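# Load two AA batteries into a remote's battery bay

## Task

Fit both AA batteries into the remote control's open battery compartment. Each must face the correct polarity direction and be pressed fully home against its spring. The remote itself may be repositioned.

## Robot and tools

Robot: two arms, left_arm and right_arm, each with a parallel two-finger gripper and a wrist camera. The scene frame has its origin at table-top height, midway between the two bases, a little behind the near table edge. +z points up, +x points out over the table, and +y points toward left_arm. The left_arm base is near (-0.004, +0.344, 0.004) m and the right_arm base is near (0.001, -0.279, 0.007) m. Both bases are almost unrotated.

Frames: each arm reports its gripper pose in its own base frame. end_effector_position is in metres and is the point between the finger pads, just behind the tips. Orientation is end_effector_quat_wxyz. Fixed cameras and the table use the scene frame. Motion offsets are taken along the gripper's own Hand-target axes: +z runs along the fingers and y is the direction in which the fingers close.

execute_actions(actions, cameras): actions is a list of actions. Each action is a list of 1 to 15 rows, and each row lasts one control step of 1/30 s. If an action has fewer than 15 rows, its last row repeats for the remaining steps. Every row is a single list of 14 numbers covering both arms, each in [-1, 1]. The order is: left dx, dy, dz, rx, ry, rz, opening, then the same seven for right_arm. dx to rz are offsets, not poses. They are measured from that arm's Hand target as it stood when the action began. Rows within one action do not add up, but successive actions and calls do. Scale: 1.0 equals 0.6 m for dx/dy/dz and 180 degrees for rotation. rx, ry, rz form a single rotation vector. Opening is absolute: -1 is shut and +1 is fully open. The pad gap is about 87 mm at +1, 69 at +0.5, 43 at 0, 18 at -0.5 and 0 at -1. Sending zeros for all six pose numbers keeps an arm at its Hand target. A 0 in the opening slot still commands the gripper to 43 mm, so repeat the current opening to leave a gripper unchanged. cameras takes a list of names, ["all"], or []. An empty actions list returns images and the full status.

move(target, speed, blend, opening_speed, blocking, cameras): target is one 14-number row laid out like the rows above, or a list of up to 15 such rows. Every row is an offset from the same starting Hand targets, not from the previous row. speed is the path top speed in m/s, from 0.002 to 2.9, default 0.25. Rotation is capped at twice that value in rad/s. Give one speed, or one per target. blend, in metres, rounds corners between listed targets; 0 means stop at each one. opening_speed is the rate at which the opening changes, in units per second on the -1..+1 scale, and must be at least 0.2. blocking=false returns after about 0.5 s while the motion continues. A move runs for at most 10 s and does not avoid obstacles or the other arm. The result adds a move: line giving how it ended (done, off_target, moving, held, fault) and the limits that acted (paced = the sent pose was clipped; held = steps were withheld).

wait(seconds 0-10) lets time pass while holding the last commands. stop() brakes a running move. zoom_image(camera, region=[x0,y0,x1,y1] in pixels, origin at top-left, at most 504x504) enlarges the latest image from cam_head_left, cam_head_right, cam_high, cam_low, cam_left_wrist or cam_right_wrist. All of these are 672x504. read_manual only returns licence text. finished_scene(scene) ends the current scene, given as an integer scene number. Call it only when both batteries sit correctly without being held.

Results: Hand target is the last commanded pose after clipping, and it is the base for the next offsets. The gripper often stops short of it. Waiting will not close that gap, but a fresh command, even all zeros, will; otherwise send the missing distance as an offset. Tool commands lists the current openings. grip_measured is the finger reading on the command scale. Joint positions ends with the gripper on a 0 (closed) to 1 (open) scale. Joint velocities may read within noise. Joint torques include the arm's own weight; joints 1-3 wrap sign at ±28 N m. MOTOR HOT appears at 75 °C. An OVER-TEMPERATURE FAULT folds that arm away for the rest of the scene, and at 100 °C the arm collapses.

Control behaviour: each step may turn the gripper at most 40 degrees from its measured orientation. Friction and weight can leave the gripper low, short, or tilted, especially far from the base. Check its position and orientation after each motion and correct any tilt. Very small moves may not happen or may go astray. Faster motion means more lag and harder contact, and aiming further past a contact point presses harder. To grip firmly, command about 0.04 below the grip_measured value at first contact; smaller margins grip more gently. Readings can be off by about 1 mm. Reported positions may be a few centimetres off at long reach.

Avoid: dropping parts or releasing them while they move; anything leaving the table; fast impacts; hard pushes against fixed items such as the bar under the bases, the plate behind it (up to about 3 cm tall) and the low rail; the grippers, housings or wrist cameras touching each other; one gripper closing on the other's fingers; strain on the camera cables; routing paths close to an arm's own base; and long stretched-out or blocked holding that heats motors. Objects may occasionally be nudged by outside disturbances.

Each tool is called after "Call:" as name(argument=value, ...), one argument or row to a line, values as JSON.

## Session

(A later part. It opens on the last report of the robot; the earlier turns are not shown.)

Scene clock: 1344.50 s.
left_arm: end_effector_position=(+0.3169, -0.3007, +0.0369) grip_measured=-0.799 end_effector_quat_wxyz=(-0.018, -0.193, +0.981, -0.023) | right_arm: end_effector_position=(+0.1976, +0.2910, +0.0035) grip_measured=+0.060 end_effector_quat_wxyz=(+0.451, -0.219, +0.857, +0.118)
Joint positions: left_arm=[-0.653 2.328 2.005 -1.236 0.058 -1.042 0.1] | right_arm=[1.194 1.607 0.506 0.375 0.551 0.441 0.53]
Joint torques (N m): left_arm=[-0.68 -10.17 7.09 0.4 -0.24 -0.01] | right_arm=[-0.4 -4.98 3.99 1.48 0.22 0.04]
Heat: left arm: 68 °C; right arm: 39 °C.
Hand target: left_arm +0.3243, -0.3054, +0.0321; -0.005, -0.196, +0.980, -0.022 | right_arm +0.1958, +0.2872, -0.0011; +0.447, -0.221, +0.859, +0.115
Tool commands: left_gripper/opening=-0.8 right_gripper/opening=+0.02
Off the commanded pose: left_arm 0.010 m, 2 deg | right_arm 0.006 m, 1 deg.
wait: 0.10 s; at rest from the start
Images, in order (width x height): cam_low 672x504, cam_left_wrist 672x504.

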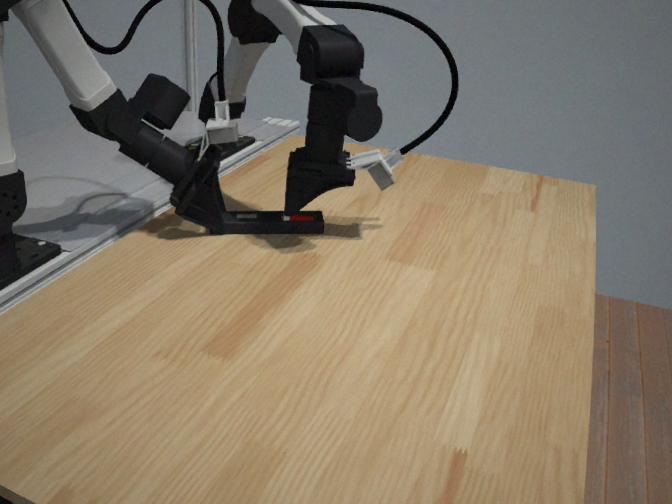

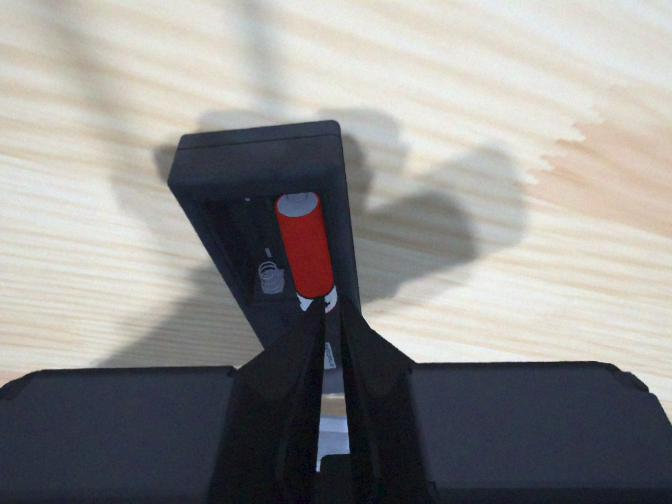

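Call:
move(
  target=[
    [0.0012, 0.0142, -0.0507, 0, 0, 0, -0.8, 0, 0, 0, 0, 0, 0, 0.02],
    [0.0003, 0.0158, -0.0107, 0, 0, 0, -0.8, 0, 0, 0, 0, 0, 0, 0.02],
  ],
  speed=0.05,
  cameras=["cam_left_wrist", "cam_right_wrist"],
)

Call:
zoom_image(
  camera="cam_right_wrist",
  region=[245, 0, 400, 60],
)

Scene clock: 1353.27 s.
left_arm: end_effector_position=(+0.3128, -0.2974, +0.0353) grip_measured=-0.799 end_effector_quat_wxyz=(-0.025, -0.193, +0.981, -0.015) | right_arm: end_effector_position=(+0.1976, +0.2910, +0.0035) grip_measured=+0.060 end_effector_quat_wxyz=(+0.451, -0.219, +0.857, +0.118)
Joint positions: left_arm=[-0.653 2.328 1.997 -1.249 0.057 -1.042 0.1] | right_arm=[1.194 1.607 0.506 0.375 0.551 0.441 0.53]
Joint torques (N m): left_arm=[0.4 -14.09 4.11 0.52 -0.24 0.11] | right_arm=[-0.4 -4.98 3.97 1.49 0.22 0.04]
Heat: left arm: 67 °C; right arm: 39 °C.
Hand target: left_arm +0.3204, -0.2964, +0.0381; -0.006, -0.196, +0.980, -0.022 | right_arm +0.1958, +0.2872, -0.0011; +0.447, -0.221, +0.859, +0.115
Off the commanded pose: left_arm 0.008 m, 2 deg | right_arm 0.006 m, 1 deg.
move: done
Images, in order (width x height): cam_left_wrist 672x504, cam_right_wrist 672x504.

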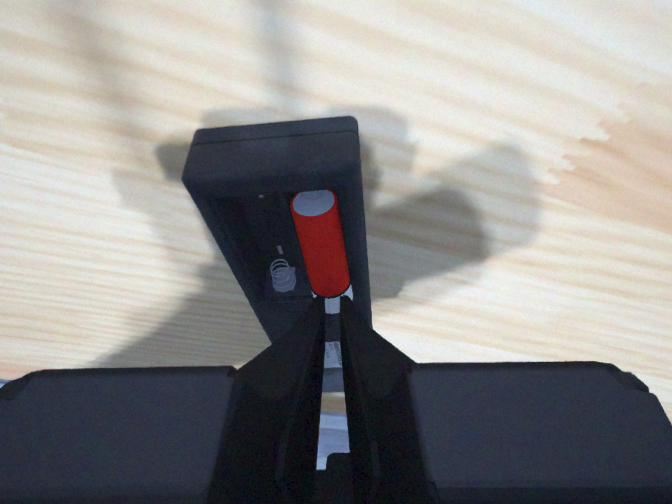

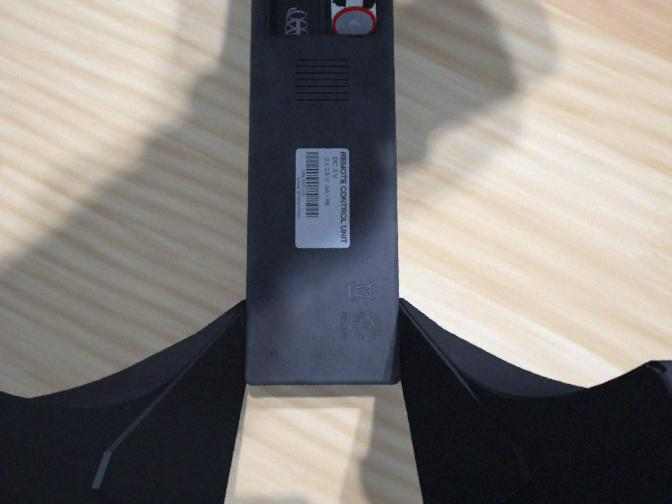

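Scaled by 3.252.

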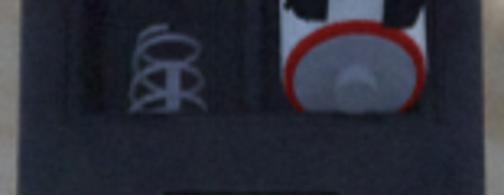

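Call:
execute_actions(
  actions=[],
)

Scene clock: 1380.70 s.
left_arm: end_effector_position=(+0.3128, -0.2974, +0.0353) grip_measured=-0.799 end_effector_quat_wxyz=(-0.025, -0.193, +0.981, -0.015) | right_arm: end_effector_position=(+0.1976, +0.2910, +0.0035) grip_measured=+0.060 end_effector_quat_wxyz=(+0.451, -0.219, +0.857, +0.118)
Joint positions: left_arm=[-0.653 2.328 1.997 -1.249 0.057 -1.042 0.1] | right_arm=[1.194 1.607 0.506 0.375 0.551 0.441 0.53]
Joint velocities: within noise
Joint torques (N m): left_arm=[0.4 -14.08 4.12 0.52 -0.23 0.11] | right_arm=[-0.39 -4.98 3.97 1.48 0.22 0.04]
Heat: left arm: 71 °C; right arm: 39 °C.
Hand target: left_arm +0.3204, -0.2964, +0.0381; -0.006, -0.196, +0.980, -0.022 | right_arm +0.1958, +0.2872, -0.0011; +0.447, -0.221, +0.859, +0.115
Tool commands: left_gripper/opening=-0.8 right_gripper/opening=+0.02
Off the commanded pose: left_arm 0.008 m, 2 deg | right_arm 0.006 m, 1 deg.

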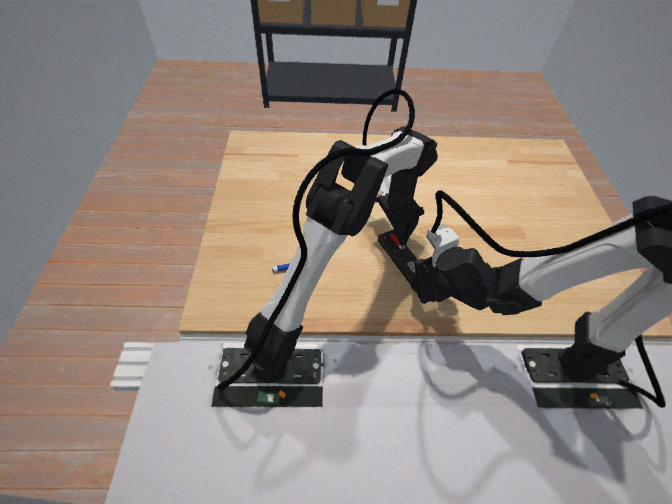

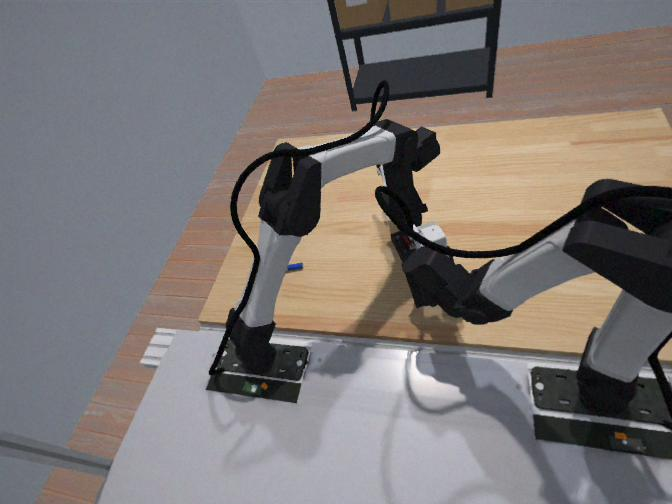

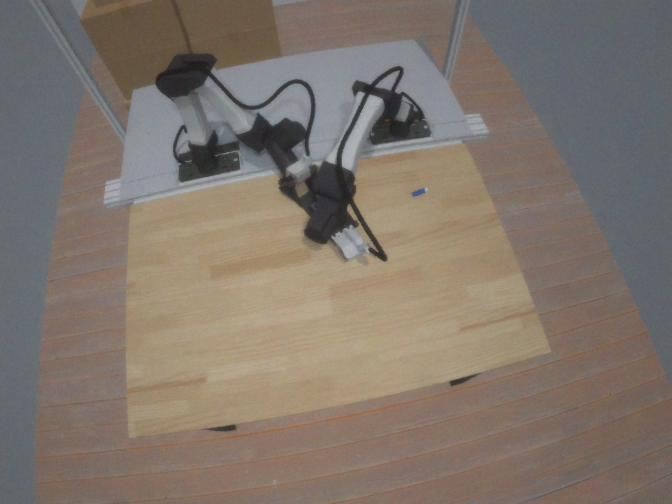

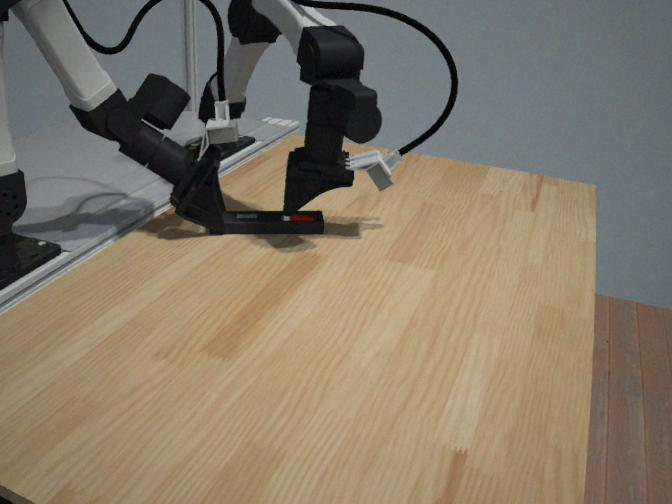

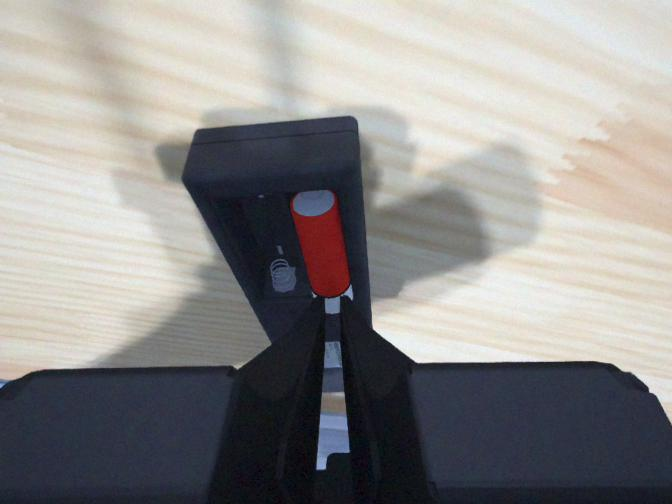

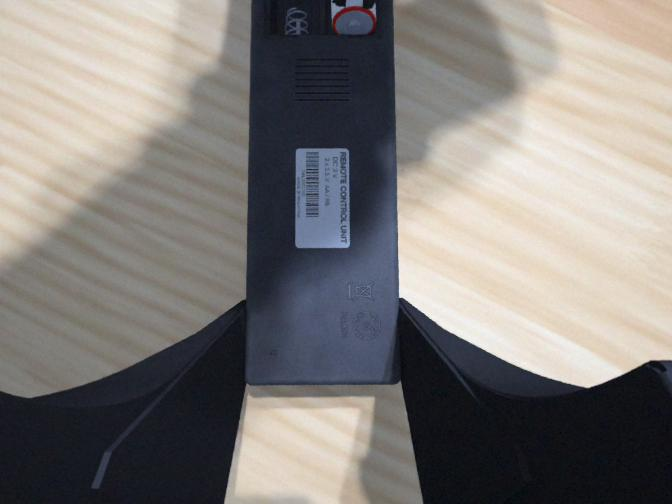

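Call:
move(
  target=[0, 0, 0.02, 0, 0, 0, -0.8, 0, 0, 0, 0, 0, 0, 0.02],
  speed=0.03,
  cameras=["cam_low", "cam_left_wrist", "cam_right_wrist"],
)

Call:
zoom_image(
  camera="cam_right_wrist",
  region=[245, 0, 400, 60],
)

Call:
zoom_image(
  camera="cam_low",
  region=[240, 160, 340, 245],
)

Scene clock: 1384.47 s.
left_arm: end_effector_position=(+0.3113, -0.2989, +0.0344) grip_measured=-0.799 end_effector_quat_wxyz=(-0.028, -0.193, +0.980, -0.022) | right_arm: end_effector_position=(+0.1976, +0.2910, +0.0035) grip_measured=+0.060 end_effector_quat_wxyz=(+0.451, -0.219, +0.857, +0.118)
Joint positions: left_arm=[-0.653 2.32 1.977 -1.231 0.071 -1.042 0.1] | right_arm=[1.194 1.607 0.506 0.375 0.551 0.441 0.53]
Joint torques (N m): left_arm=[0.23 -12.44 3.08 0.74 -0.36 0.11] | right_arm=[-0.4 -4.98 3.97 1.49 0.22 0.04]
Heat: left arm: 71 °C; right arm: 39 °C.
Hand target: left_arm +0.3203, -0.2970, +0.0260; -0.006, -0.196, +0.980, -0.022 | right_arm +0.1958, +0.2872, -0.0011; +0.447, -0.221, +0.859, +0.115
Off the commanded pose: left_arm 0.012 m, 3 deg | right_arm 0.006 m, 1 deg.
move: off_target (left_arm)
Images, in order (width x height): cam_low 672x504, cam_left_wrist 672x504, cam_right_wrist 672x504.

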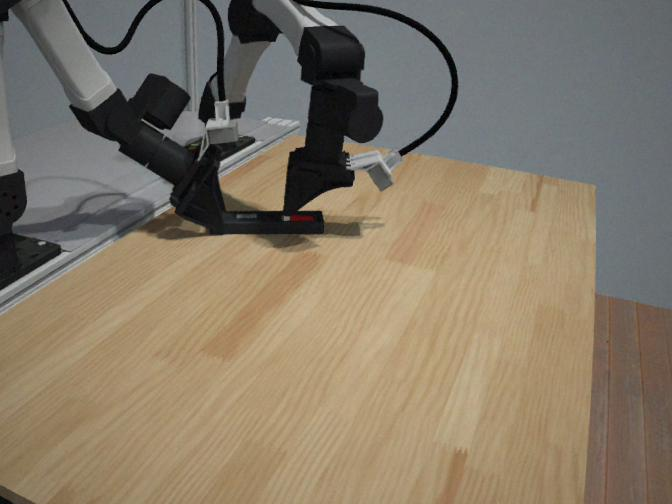

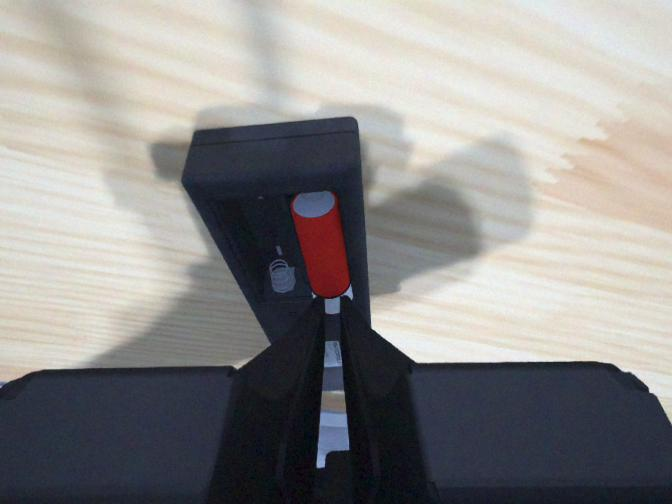

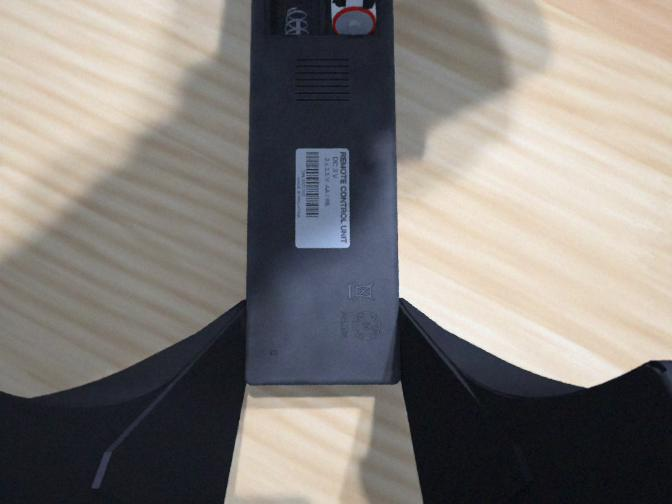

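Scaled by 3.252.

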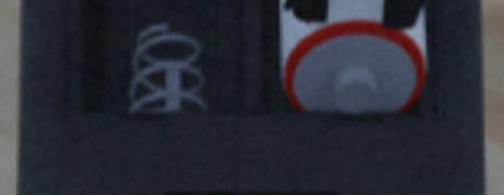

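Scaled by 5.040.

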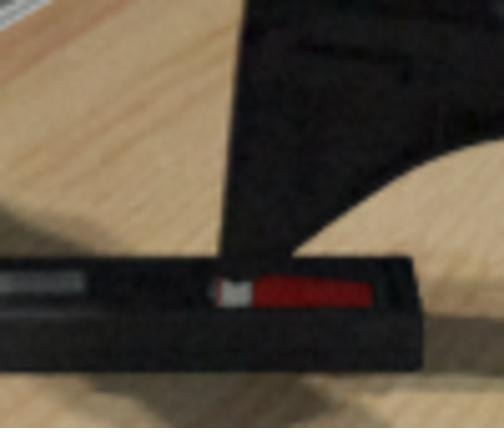

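Call:
move(
  target=[0, 0, 0.02, 0, 0, 0, -0.8, 0, 0, 0, 0, 0, 0, 0.02],
  speed=0.03,
  cameras=["cam_low", "cam_left_wrist", "cam_right_wrist"],
)

Call:
zoom_image(
  camera="cam_right_wrist",
  region=[245, 0, 400, 60],
)

Call:
zoom_image(
  camera="cam_low",
  region=[240, 160, 340, 245],
)

Scene clock: 1388.20 s.
left_arm: end_effector_position=(+0.3113, -0.2990, +0.0341) grip_measured=-0.799 end_effector_quat_wxyz=(-0.023, -0.193, +0.981, -0.027) | right_arm: end_effector_position=(+0.1976, +0.2910, +0.0035) grip_measured=+0.060 end_effector_quat_wxyz=(+0.451, -0.219, +0.857, +0.118)
Joint positions: left_arm=[-0.653 2.305 1.951 -1.207 0.071 -1.042 0.1] | right_arm=[1.194 1.607 0.506 0.375 0.551 0.441 0.53]
Joint torques (N m): left_arm=[0.1 -10.14 2.44 0.95 -0.37 0.09] | right_arm=[-0.4 -4.97 3.97 1.48 0.22 0.04]
Heat: left arm: 70 °C; right arm: 39 °C.
Hand target: left_arm +0.3204, -0.2975, +0.0141; -0.005, -0.196, +0.980, -0.022 | right_arm +0.1958, +0.2872, -0.0011; +0.447, -0.221, +0.859, +0.115
Off the commanded pose: left_arm 0.022 m, 2 deg | right_arm 0.006 m, 1 deg.
move: off_target (left_arm)
Images, in order (width x height): cam_low 672x504, cam_left_wrist 672x504, cam_right_wrist 672x504.

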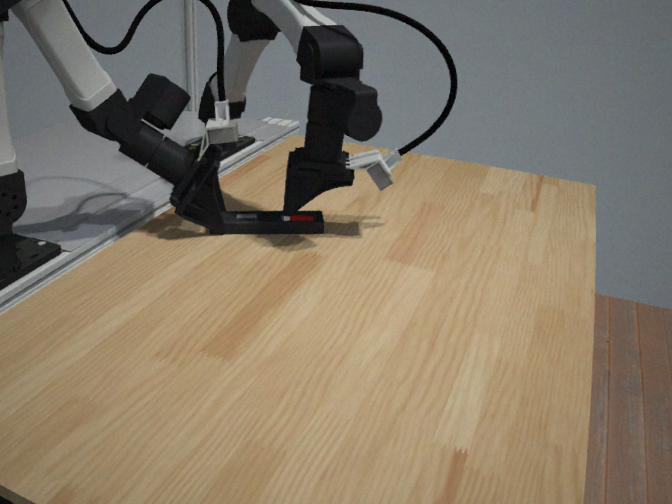

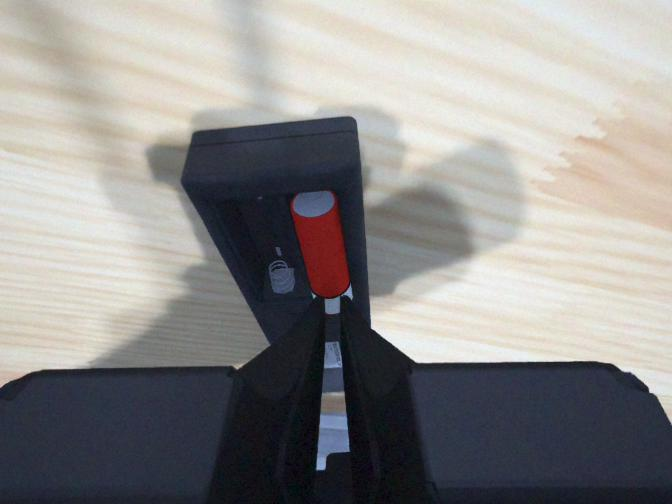

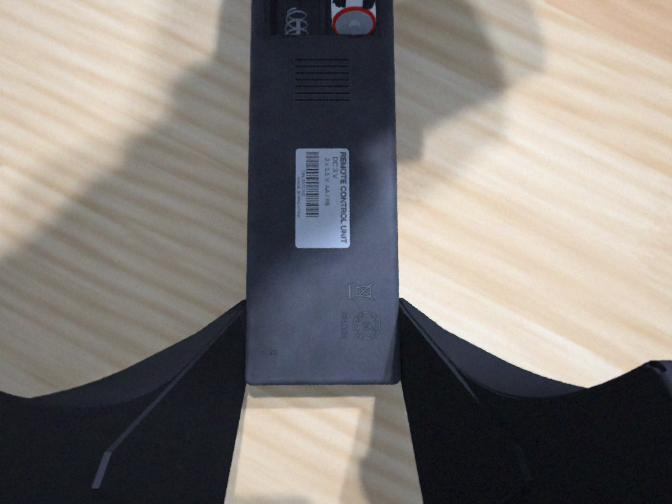

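Scaled by 3.252.

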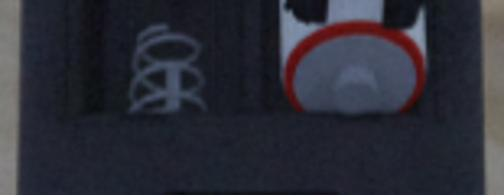

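Scaled by 5.040.

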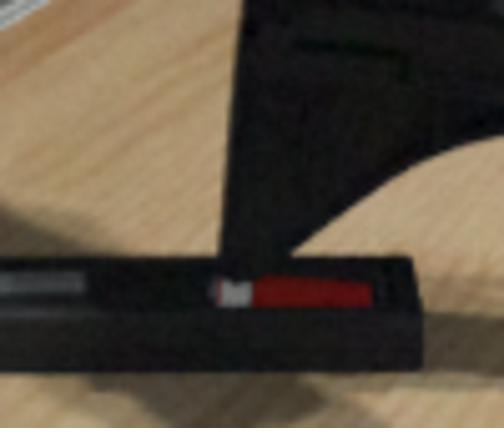

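Call:
move(
  target=[0, 0, 0.02, 0, 0, 0, -0.8, 0, 0, 0, 0, 0, 0, 0.02],
  speed=0.03,
  cameras=["cam_low", "cam_left_wrist", "cam_right_wrist"],
)

Call:
zoom_image(
  camera="cam_right_wrist",
  region=[245, 0, 400, 60],
)

Call:
zoom_image(
  camera="cam_low",
  region=[240, 160, 340, 245],
)

Scene clock: 1392.37 s.
left_arm: end_effector_position=(+0.3115, -0.2986, +0.0330) grip_measured=-0.799 end_effector_quat_wxyz=(-0.022, -0.194, +0.980, -0.033) | right_arm: end_effector_position=(+0.1976, +0.2910, +0.0035) grip_measured=+0.060 end_effector_quat_wxyz=(+0.451, -0.219, +0.857, +0.118)
Joint positions: left_arm=[-0.65 2.292 1.925 -1.183 0.076 -1.042 0.1] | right_arm=[1.194 1.607 0.506 0.375 0.551 0.441 0.53]
Joint torques (N m): left_arm=[-0.28 -8.12 1.88 1.1 -0.43 0.09] | right_arm=[-0.39 -4.98 3.97 1.48 0.22 0.04]
Heat: left arm: 68 °C; right arm: 39 °C.
Hand target: left_arm +0.3202, -0.2981, +0.0021; -0.006, -0.196, +0.980, -0.022 | right_arm +0.1958, +0.2872, -0.0011; +0.447, -0.221, +0.859, +0.115
Off the commanded pose: left_arm 0.032 m, 2 deg | right_arm 0.006 m, 1 deg.
move: off_target (left_arm)
Images, in order (width x height): cam_low 672x504, cam_left_wrist 672x504, cam_right_wrist 672x504.

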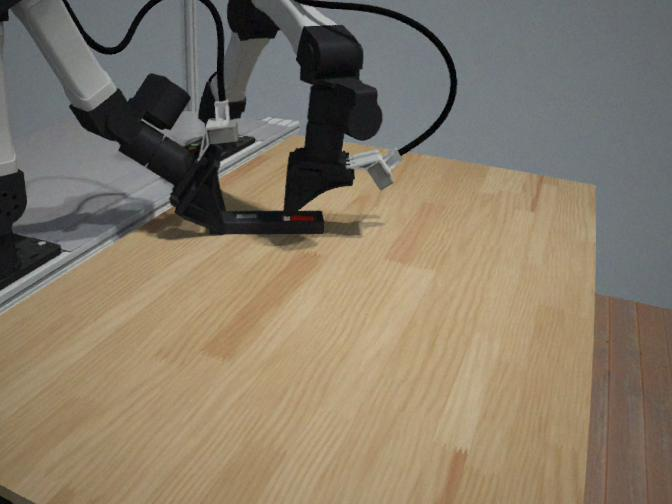

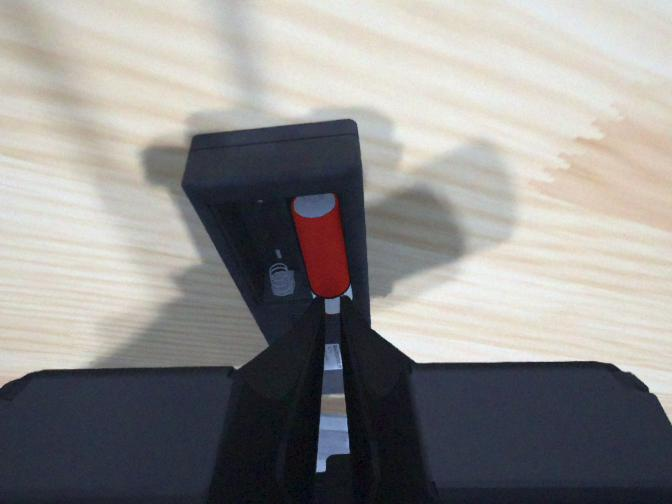

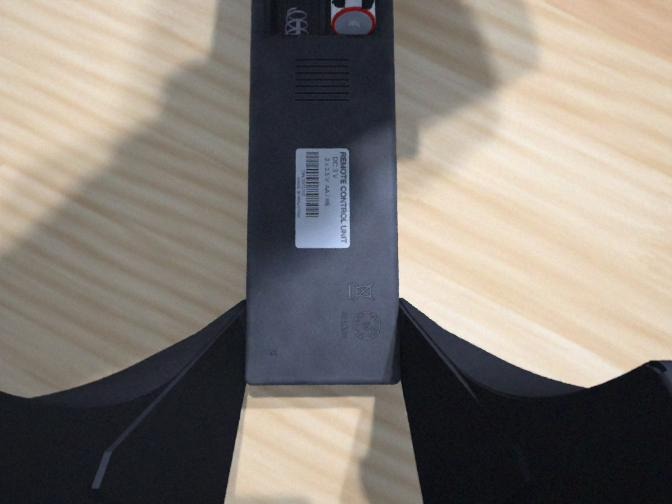

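Scaled by 3.252.

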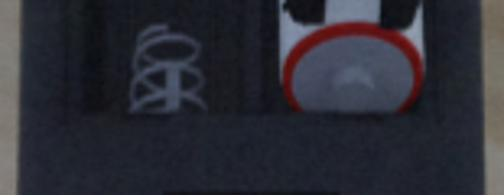

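Scaled by 5.040.

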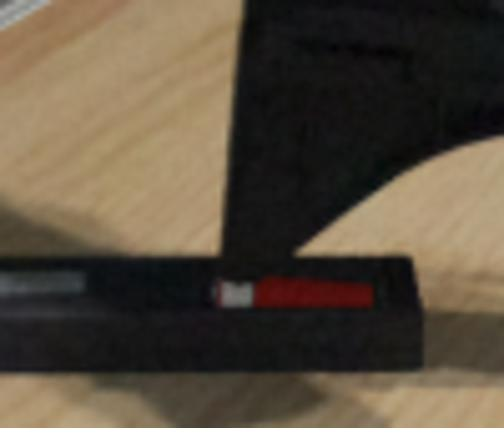

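Call:
move(
  target=[0, 0, 0.02, 0, 0, 0, -0.8, 0, 0, 0, 0, 0, 0, 0.02],
  speed=0.03,
  cameras=["cam_low", "cam_right_wrist"],
)

Call:
zoom_image(
  camera="cam_right_wrist",
  region=[245, 0, 400, 60],
)

Call:
zoom_image(
  camera="cam_low",
  region=[240, 160, 340, 245],
)

Scene clock: 1395.57 s.
left_arm: end_effector_position=(+0.3128, -0.2981, +0.0283) grip_measured=-0.799 end_effector_quat_wxyz=(-0.017, -0.195, +0.980, -0.038) | right_arm: end_effector_position=(+0.1975, +0.2909, +0.0035) grip_measured=+0.060 end_effector_quat_wxyz=(+0.451, -0.219, +0.857, +0.118)
Joint positions: left_arm=[-0.647 2.282 1.889 -1.143 0.076 -1.042 0.1] | right_arm=[1.194 1.607 0.506 0.374 0.551 0.441 0.53]
Joint torques (N m): left_arm=[-0.65 -6.2 2.11 1.15 -0.42 0.06] | right_arm=[-0.4 -4.98 3.97 1.48 0.22 0.04]
Heat: left arm: 67 °C; right arm: 39 °C.
Hand target: left_arm +0.3203, -0.2985, -0.0100; -0.006, -0.197, +0.980, -0.022 | right_arm +0.1958, +0.2872, -0.0011; +0.447, -0.222, +0.859, +0.115
Off the commanded pose: left_arm 0.039 m, 2 deg | right_arm 0.006 m, 1 deg.
move: off_target (left_arm)
Images, in order (width x height): cam_low 672x504, cam_right_wrist 672x504.

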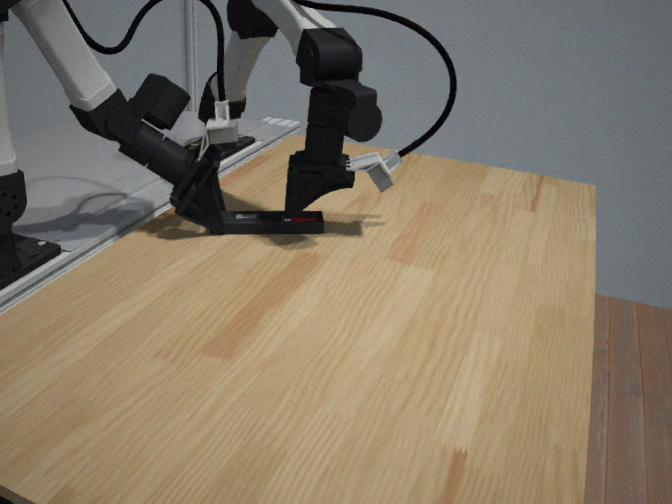

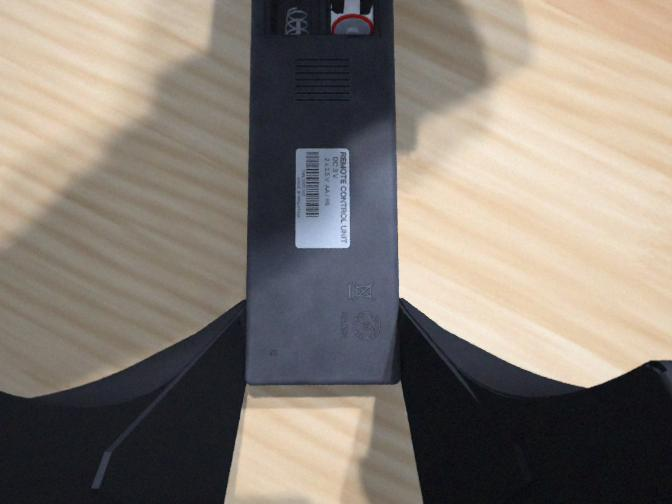

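Scaled by 3.252.

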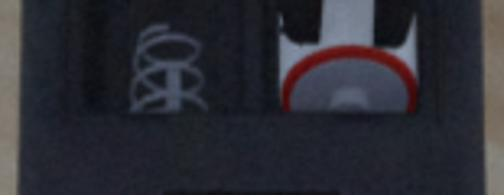

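Scaled by 5.040.

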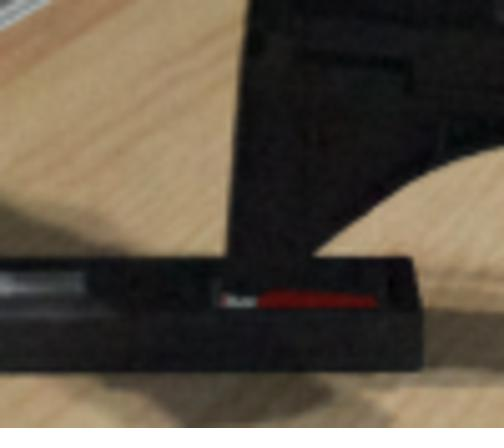

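Call:
move(
  target=[0, 0, 0.015, 0, 0, 0, -0.8, 0, 0, 0, 0, 0, 0, 0.02],
  speed=0.03,
  cameras=["cam_low", "cam_left_wrist", "cam_right_wrist"],
)

Call:
zoom_image(
  camera="cam_right_wrist",
  region=[245, 0, 400, 60],
)

Call:
zoom_image(
  camera="cam_low",
  region=[240, 160, 340, 245],
)

Scene clock: 1398.27 s.
left_arm: end_effector_position=(+0.3127, -0.2981, +0.0278) grip_measured=-0.799 end_effector_quat_wxyz=(-0.016, -0.195, +0.980, -0.040) | right_arm: end_effector_position=(+0.1975, +0.2909, +0.0035) grip_measured=+0.060 end_effector_quat_wxyz=(+0.451, -0.219, +0.857, +0.118)
Joint positions: left_arm=[-0.647 2.278 1.881 -1.135 0.076 -1.042 0.1] | right_arm=[1.194 1.607 0.506 0.374 0.551 0.441 0.53]
Joint torques (N m): left_arm=[-0.65 -5.29 1.02 1.33 -0.42 0.08] | right_arm=[-0.39 -4.98 3.97 1.48 0.22 0.04]
Heat: left arm: 66 °C; right arm: 39 °C.
Hand target: left_arm +0.3203, -0.2989, -0.0189; -0.006, -0.197, +0.980, -0.022 | right_arm +0.1958, +0.2872, -0.0011; +0.447, -0.222, +0.859, +0.115
Off the commanded pose: left_arm 0.047 m, 2 deg | right_arm 0.006 m, 1 deg.
move: off_target (left_arm)
Images, in order (width x height): cam_low 672x504, cam_left_wrist 672x504, cam_right_wrist 672x504.

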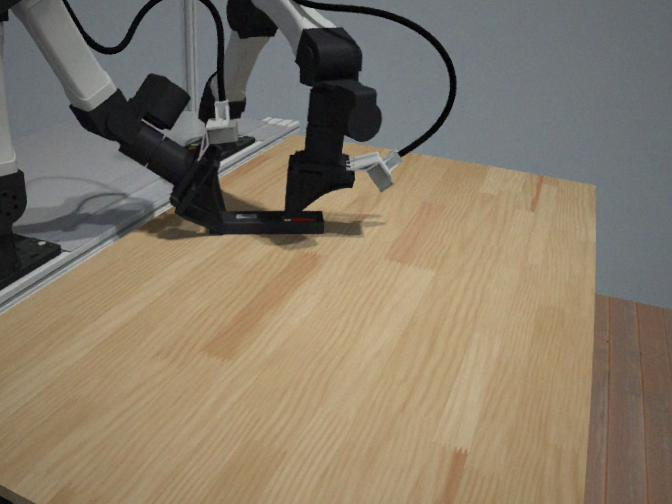

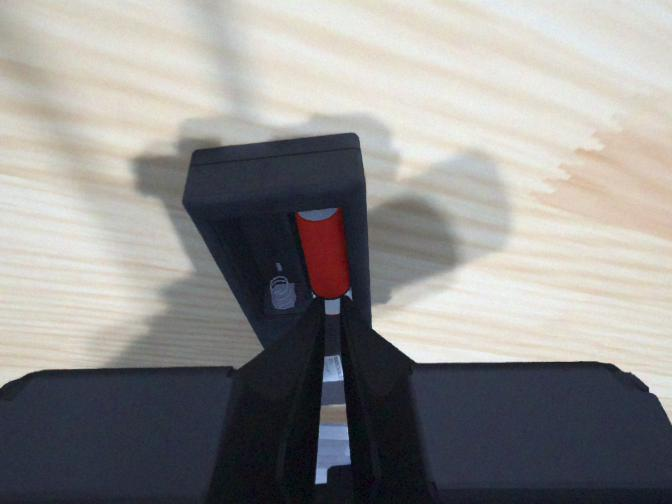

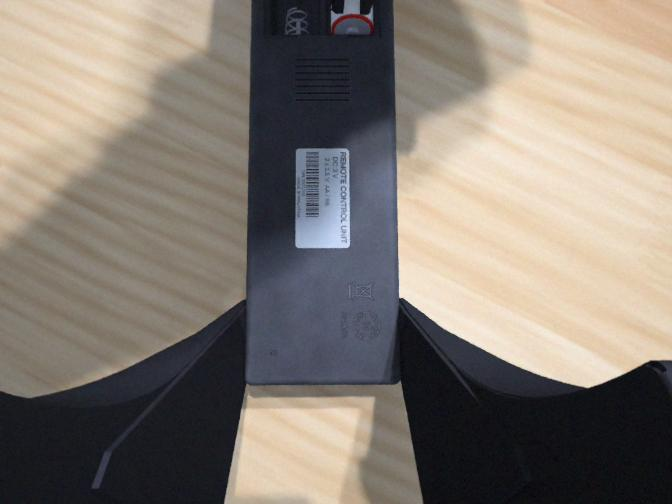

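Scaled by 3.252.

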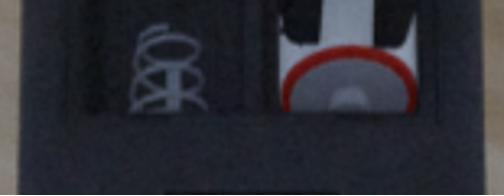

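Scaled by 5.040.

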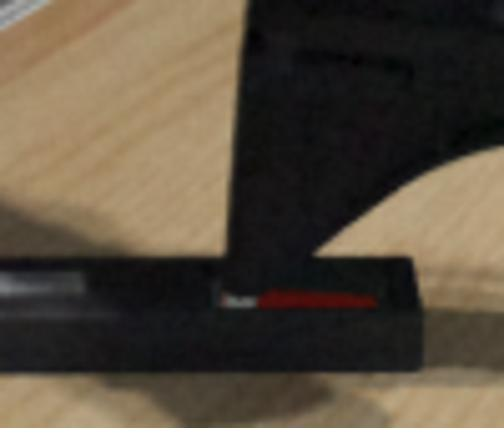

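Call:
zoom_image(
  camera="cam_left_wrist",
  region=[220, 180, 420, 330],
)

Call:
zoom_image(
  camera="cam_right_wrist",
  region=[300, 0, 400, 50],
)

Call:
zoom_image(
  camera="cam_low",
  region=[270, 195, 330, 240],
)

Scaled by 2.520.

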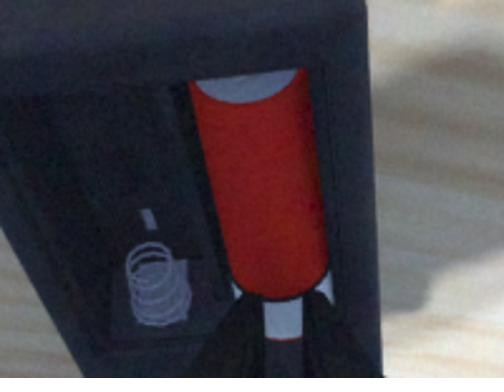

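Scaled by 5.040.

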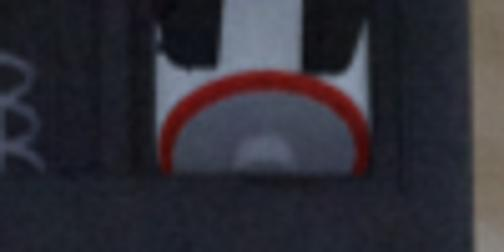

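Scaled by 8.400.

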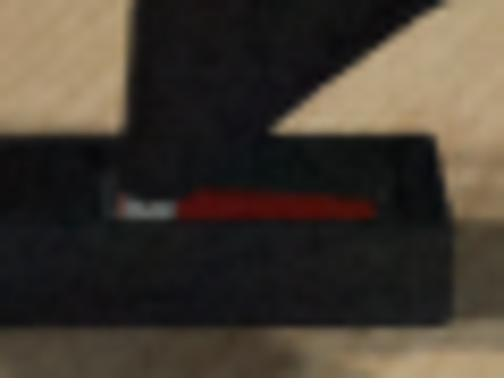

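Call:
move(
  target=[0, 0, -0.03, 0, 0, 0, -0.9, 0, 0, 0, 0, 0, 0, 0.02],
  speed=0.04,
  opening_speed=0.3,
)

Call:
move(
  target=[0, 0, 0.02, 0, 0, 0, -0.9, 0, 0, 0, 0, 0, 0, 0.02],
  speed=0.03,
  cameras=["cam_low", "cam_left_wrist", "cam_right_wrist"],
)

Call:
zoom_image(
  camera="cam_right_wrist",
  region=[300, 0, 400, 50],
)

Call:
zoom_image(
  camera="cam_low",
  region=[270, 195, 330, 240],
)

Scene clock: 1454.37 s.
left_arm: end_effector_position=(+0.3128, -0.2981, +0.0295) grip_measured=-0.897 end_effector_quat_wxyz=(-0.016, -0.196, +0.980, -0.042) | right_arm: end_effector_position=(+0.1975, +0.2909, +0.0035) grip_measured=+0.060 end_effector_quat_wxyz=(+0.451, -0.219, +0.857, +0.118)
Joint positions: left_arm=[-0.646 2.274 1.88 -1.135 0.08 -1.042 0.052] | right_arm=[1.194 1.607 0.506 0.374 0.551 0.441 0.53]
Joint torques (N m): left_arm=[-0.73 -6.2 4.4 0.84 -0.47 0.09] | right_arm=[-0.4 -4.98 3.99 1.49 0.22 0.04]
Heat: left arm: 55 °C; right arm: 39 °C.
Hand target: left_arm +0.3202, -0.2982, -0.0010; -0.006, -0.196, +0.980, -0.021 | right_arm +0.1958, +0.2872, -0.0011; +0.447, -0.222, +0.859, +0.115
Off the commanded pose: left_arm 0.031 m, 3 deg | right_arm 0.006 m, 1 deg.
move: off_target (left_arm)

Scene clock: 1455.07 s.
left_arm: end_effector_position=(+0.3127, -0.2981, +0.0291) grip_measured=-0.897 end_effector_quat_wxyz=(-0.016, -0.196, +0.980, -0.042) | right_arm: end_effector_position=(+0.1975, +0.2909, +0.0035) grip_measured=+0.060 end_effector_quat_wxyz=(+0.451, -0.219, +0.857, +0.118)
Joint positions: left_arm=[-0.646 2.274 1.879 -1.134 0.08 -1.042 0.052] | right_arm=[1.194 1.607 0.506 0.374 0.551 0.441 0.53]
Joint torques (N m): left_arm=[-0.83 -5.33 2.24 1.16 -0.46 0.08] | right_arm=[-0.39 -4.98 3.97 1.49 0.22 0.05]
Heat: left arm: 55 °C; right arm: 39 °C.
Hand target: left_arm +0.3202, -0.2987, -0.0129; -0.006, -0.196, +0.980, -0.022 | right_arm +0.1958, +0.2872, -0.0011; +0.447, -0.222, +0.859, +0.115
Off the commanded pose: left_arm 0.043 m, 3 deg | right_arm 0.006 m, 1 deg.
move: off_target (left_arm)
Images, in order (width x height): cam_low 672x504, cam_left_wrist 672x504, cam_right_wrist 672x504.

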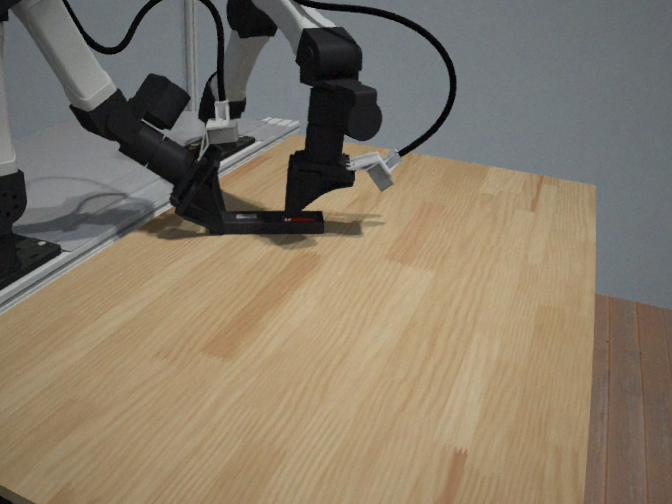

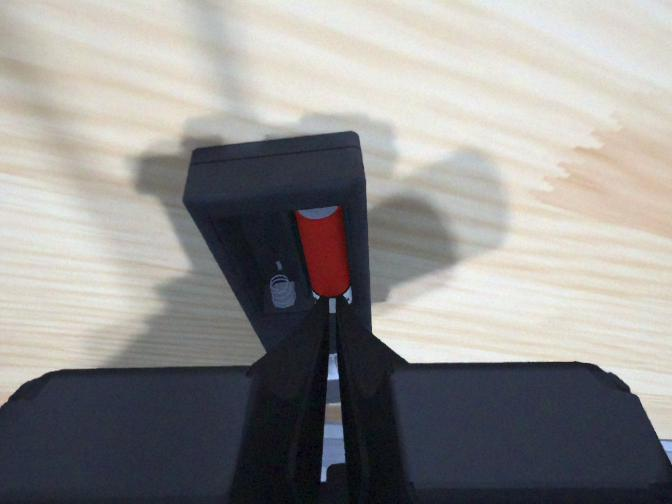

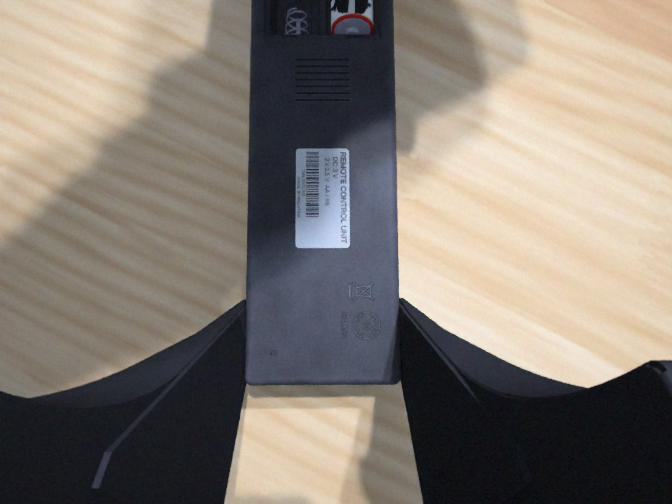

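Scaled by 5.040.

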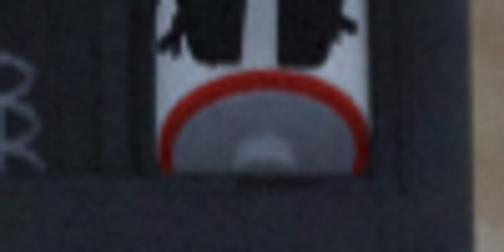

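Scaled by 8.400.

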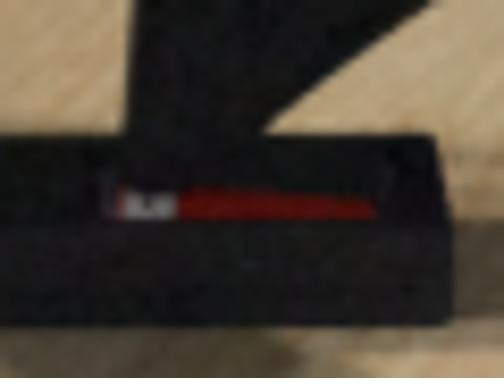

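Call:
move(
  target=[0, 0, 0.015, 0, 0, 0, -0.9, 0, 0, 0, 0, 0, 0, 0.02],
  speed=0.03,
  cameras=["cam_low", "cam_right_wrist"],
)

Call:
zoom_image(
  camera="cam_right_wrist",
  region=[300, 0, 400, 50],
)

Call:
zoom_image(
  camera="cam_low",
  region=[270, 195, 330, 240],
)

Scene clock: 1470.83 s.
left_arm: end_effector_position=(+0.3126, -0.2981, +0.0282) grip_measured=-0.897 end_effector_quat_wxyz=(-0.016, -0.196, +0.980, -0.042) | right_arm: end_effector_position=(+0.1975, +0.2909, +0.0035) grip_measured=+0.060 end_effector_quat_wxyz=(+0.451, -0.219, +0.857, +0.118)
Joint positions: left_arm=[-0.646 2.274 1.875 -1.13 0.08 -1.042 0.052] | right_arm=[1.194 1.607 0.506 0.374 0.551 0.441 0.53]
Joint torques (N m): left_arm=[-0.87 -4.63 0.91 1.38 -0.47 0.07] | right_arm=[-0.4 -4.98 3.97 1.49 0.22 0.04]
Heat: left arm: 53 °C; right arm: 39 °C.
Hand target: left_arm +0.3202, -0.2991, -0.0220; -0.005, -0.196, +0.980, -0.021 | right_arm +0.1958, +0.2872, -0.0011; +0.447, -0.222, +0.859, +0.115
Off the commanded pose: left_arm 0.051 m, 3 deg | right_arm 0.006 m, 1 deg.
move: off_target (left_arm)
Images, in order (width x height): cam_low 672x504, cam_right_wrist 672x504.

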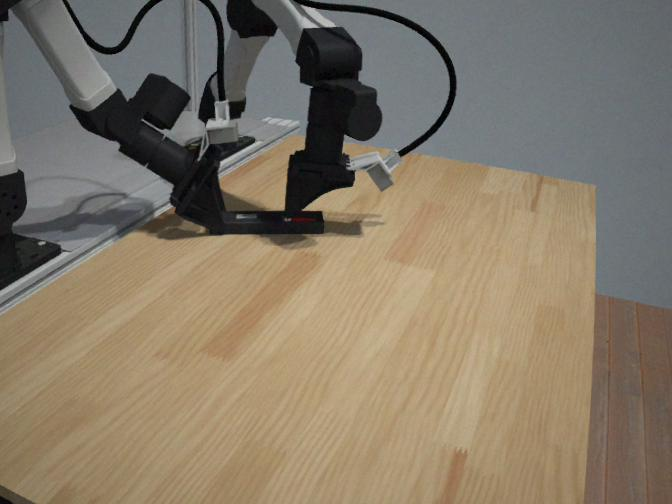

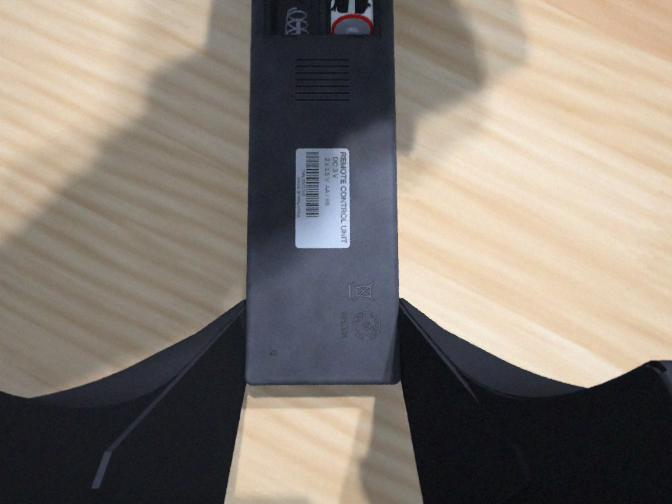

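Scaled by 5.040.

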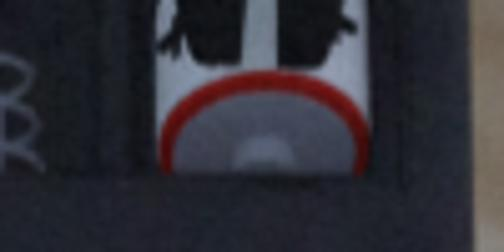

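Scaled by 8.400.

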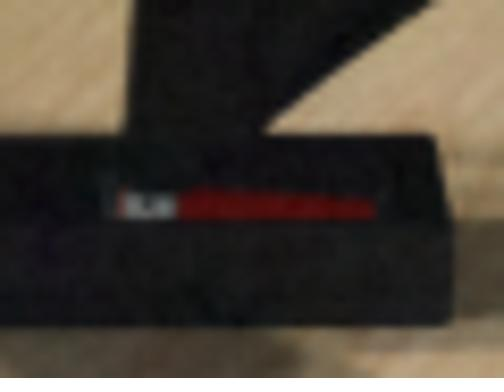

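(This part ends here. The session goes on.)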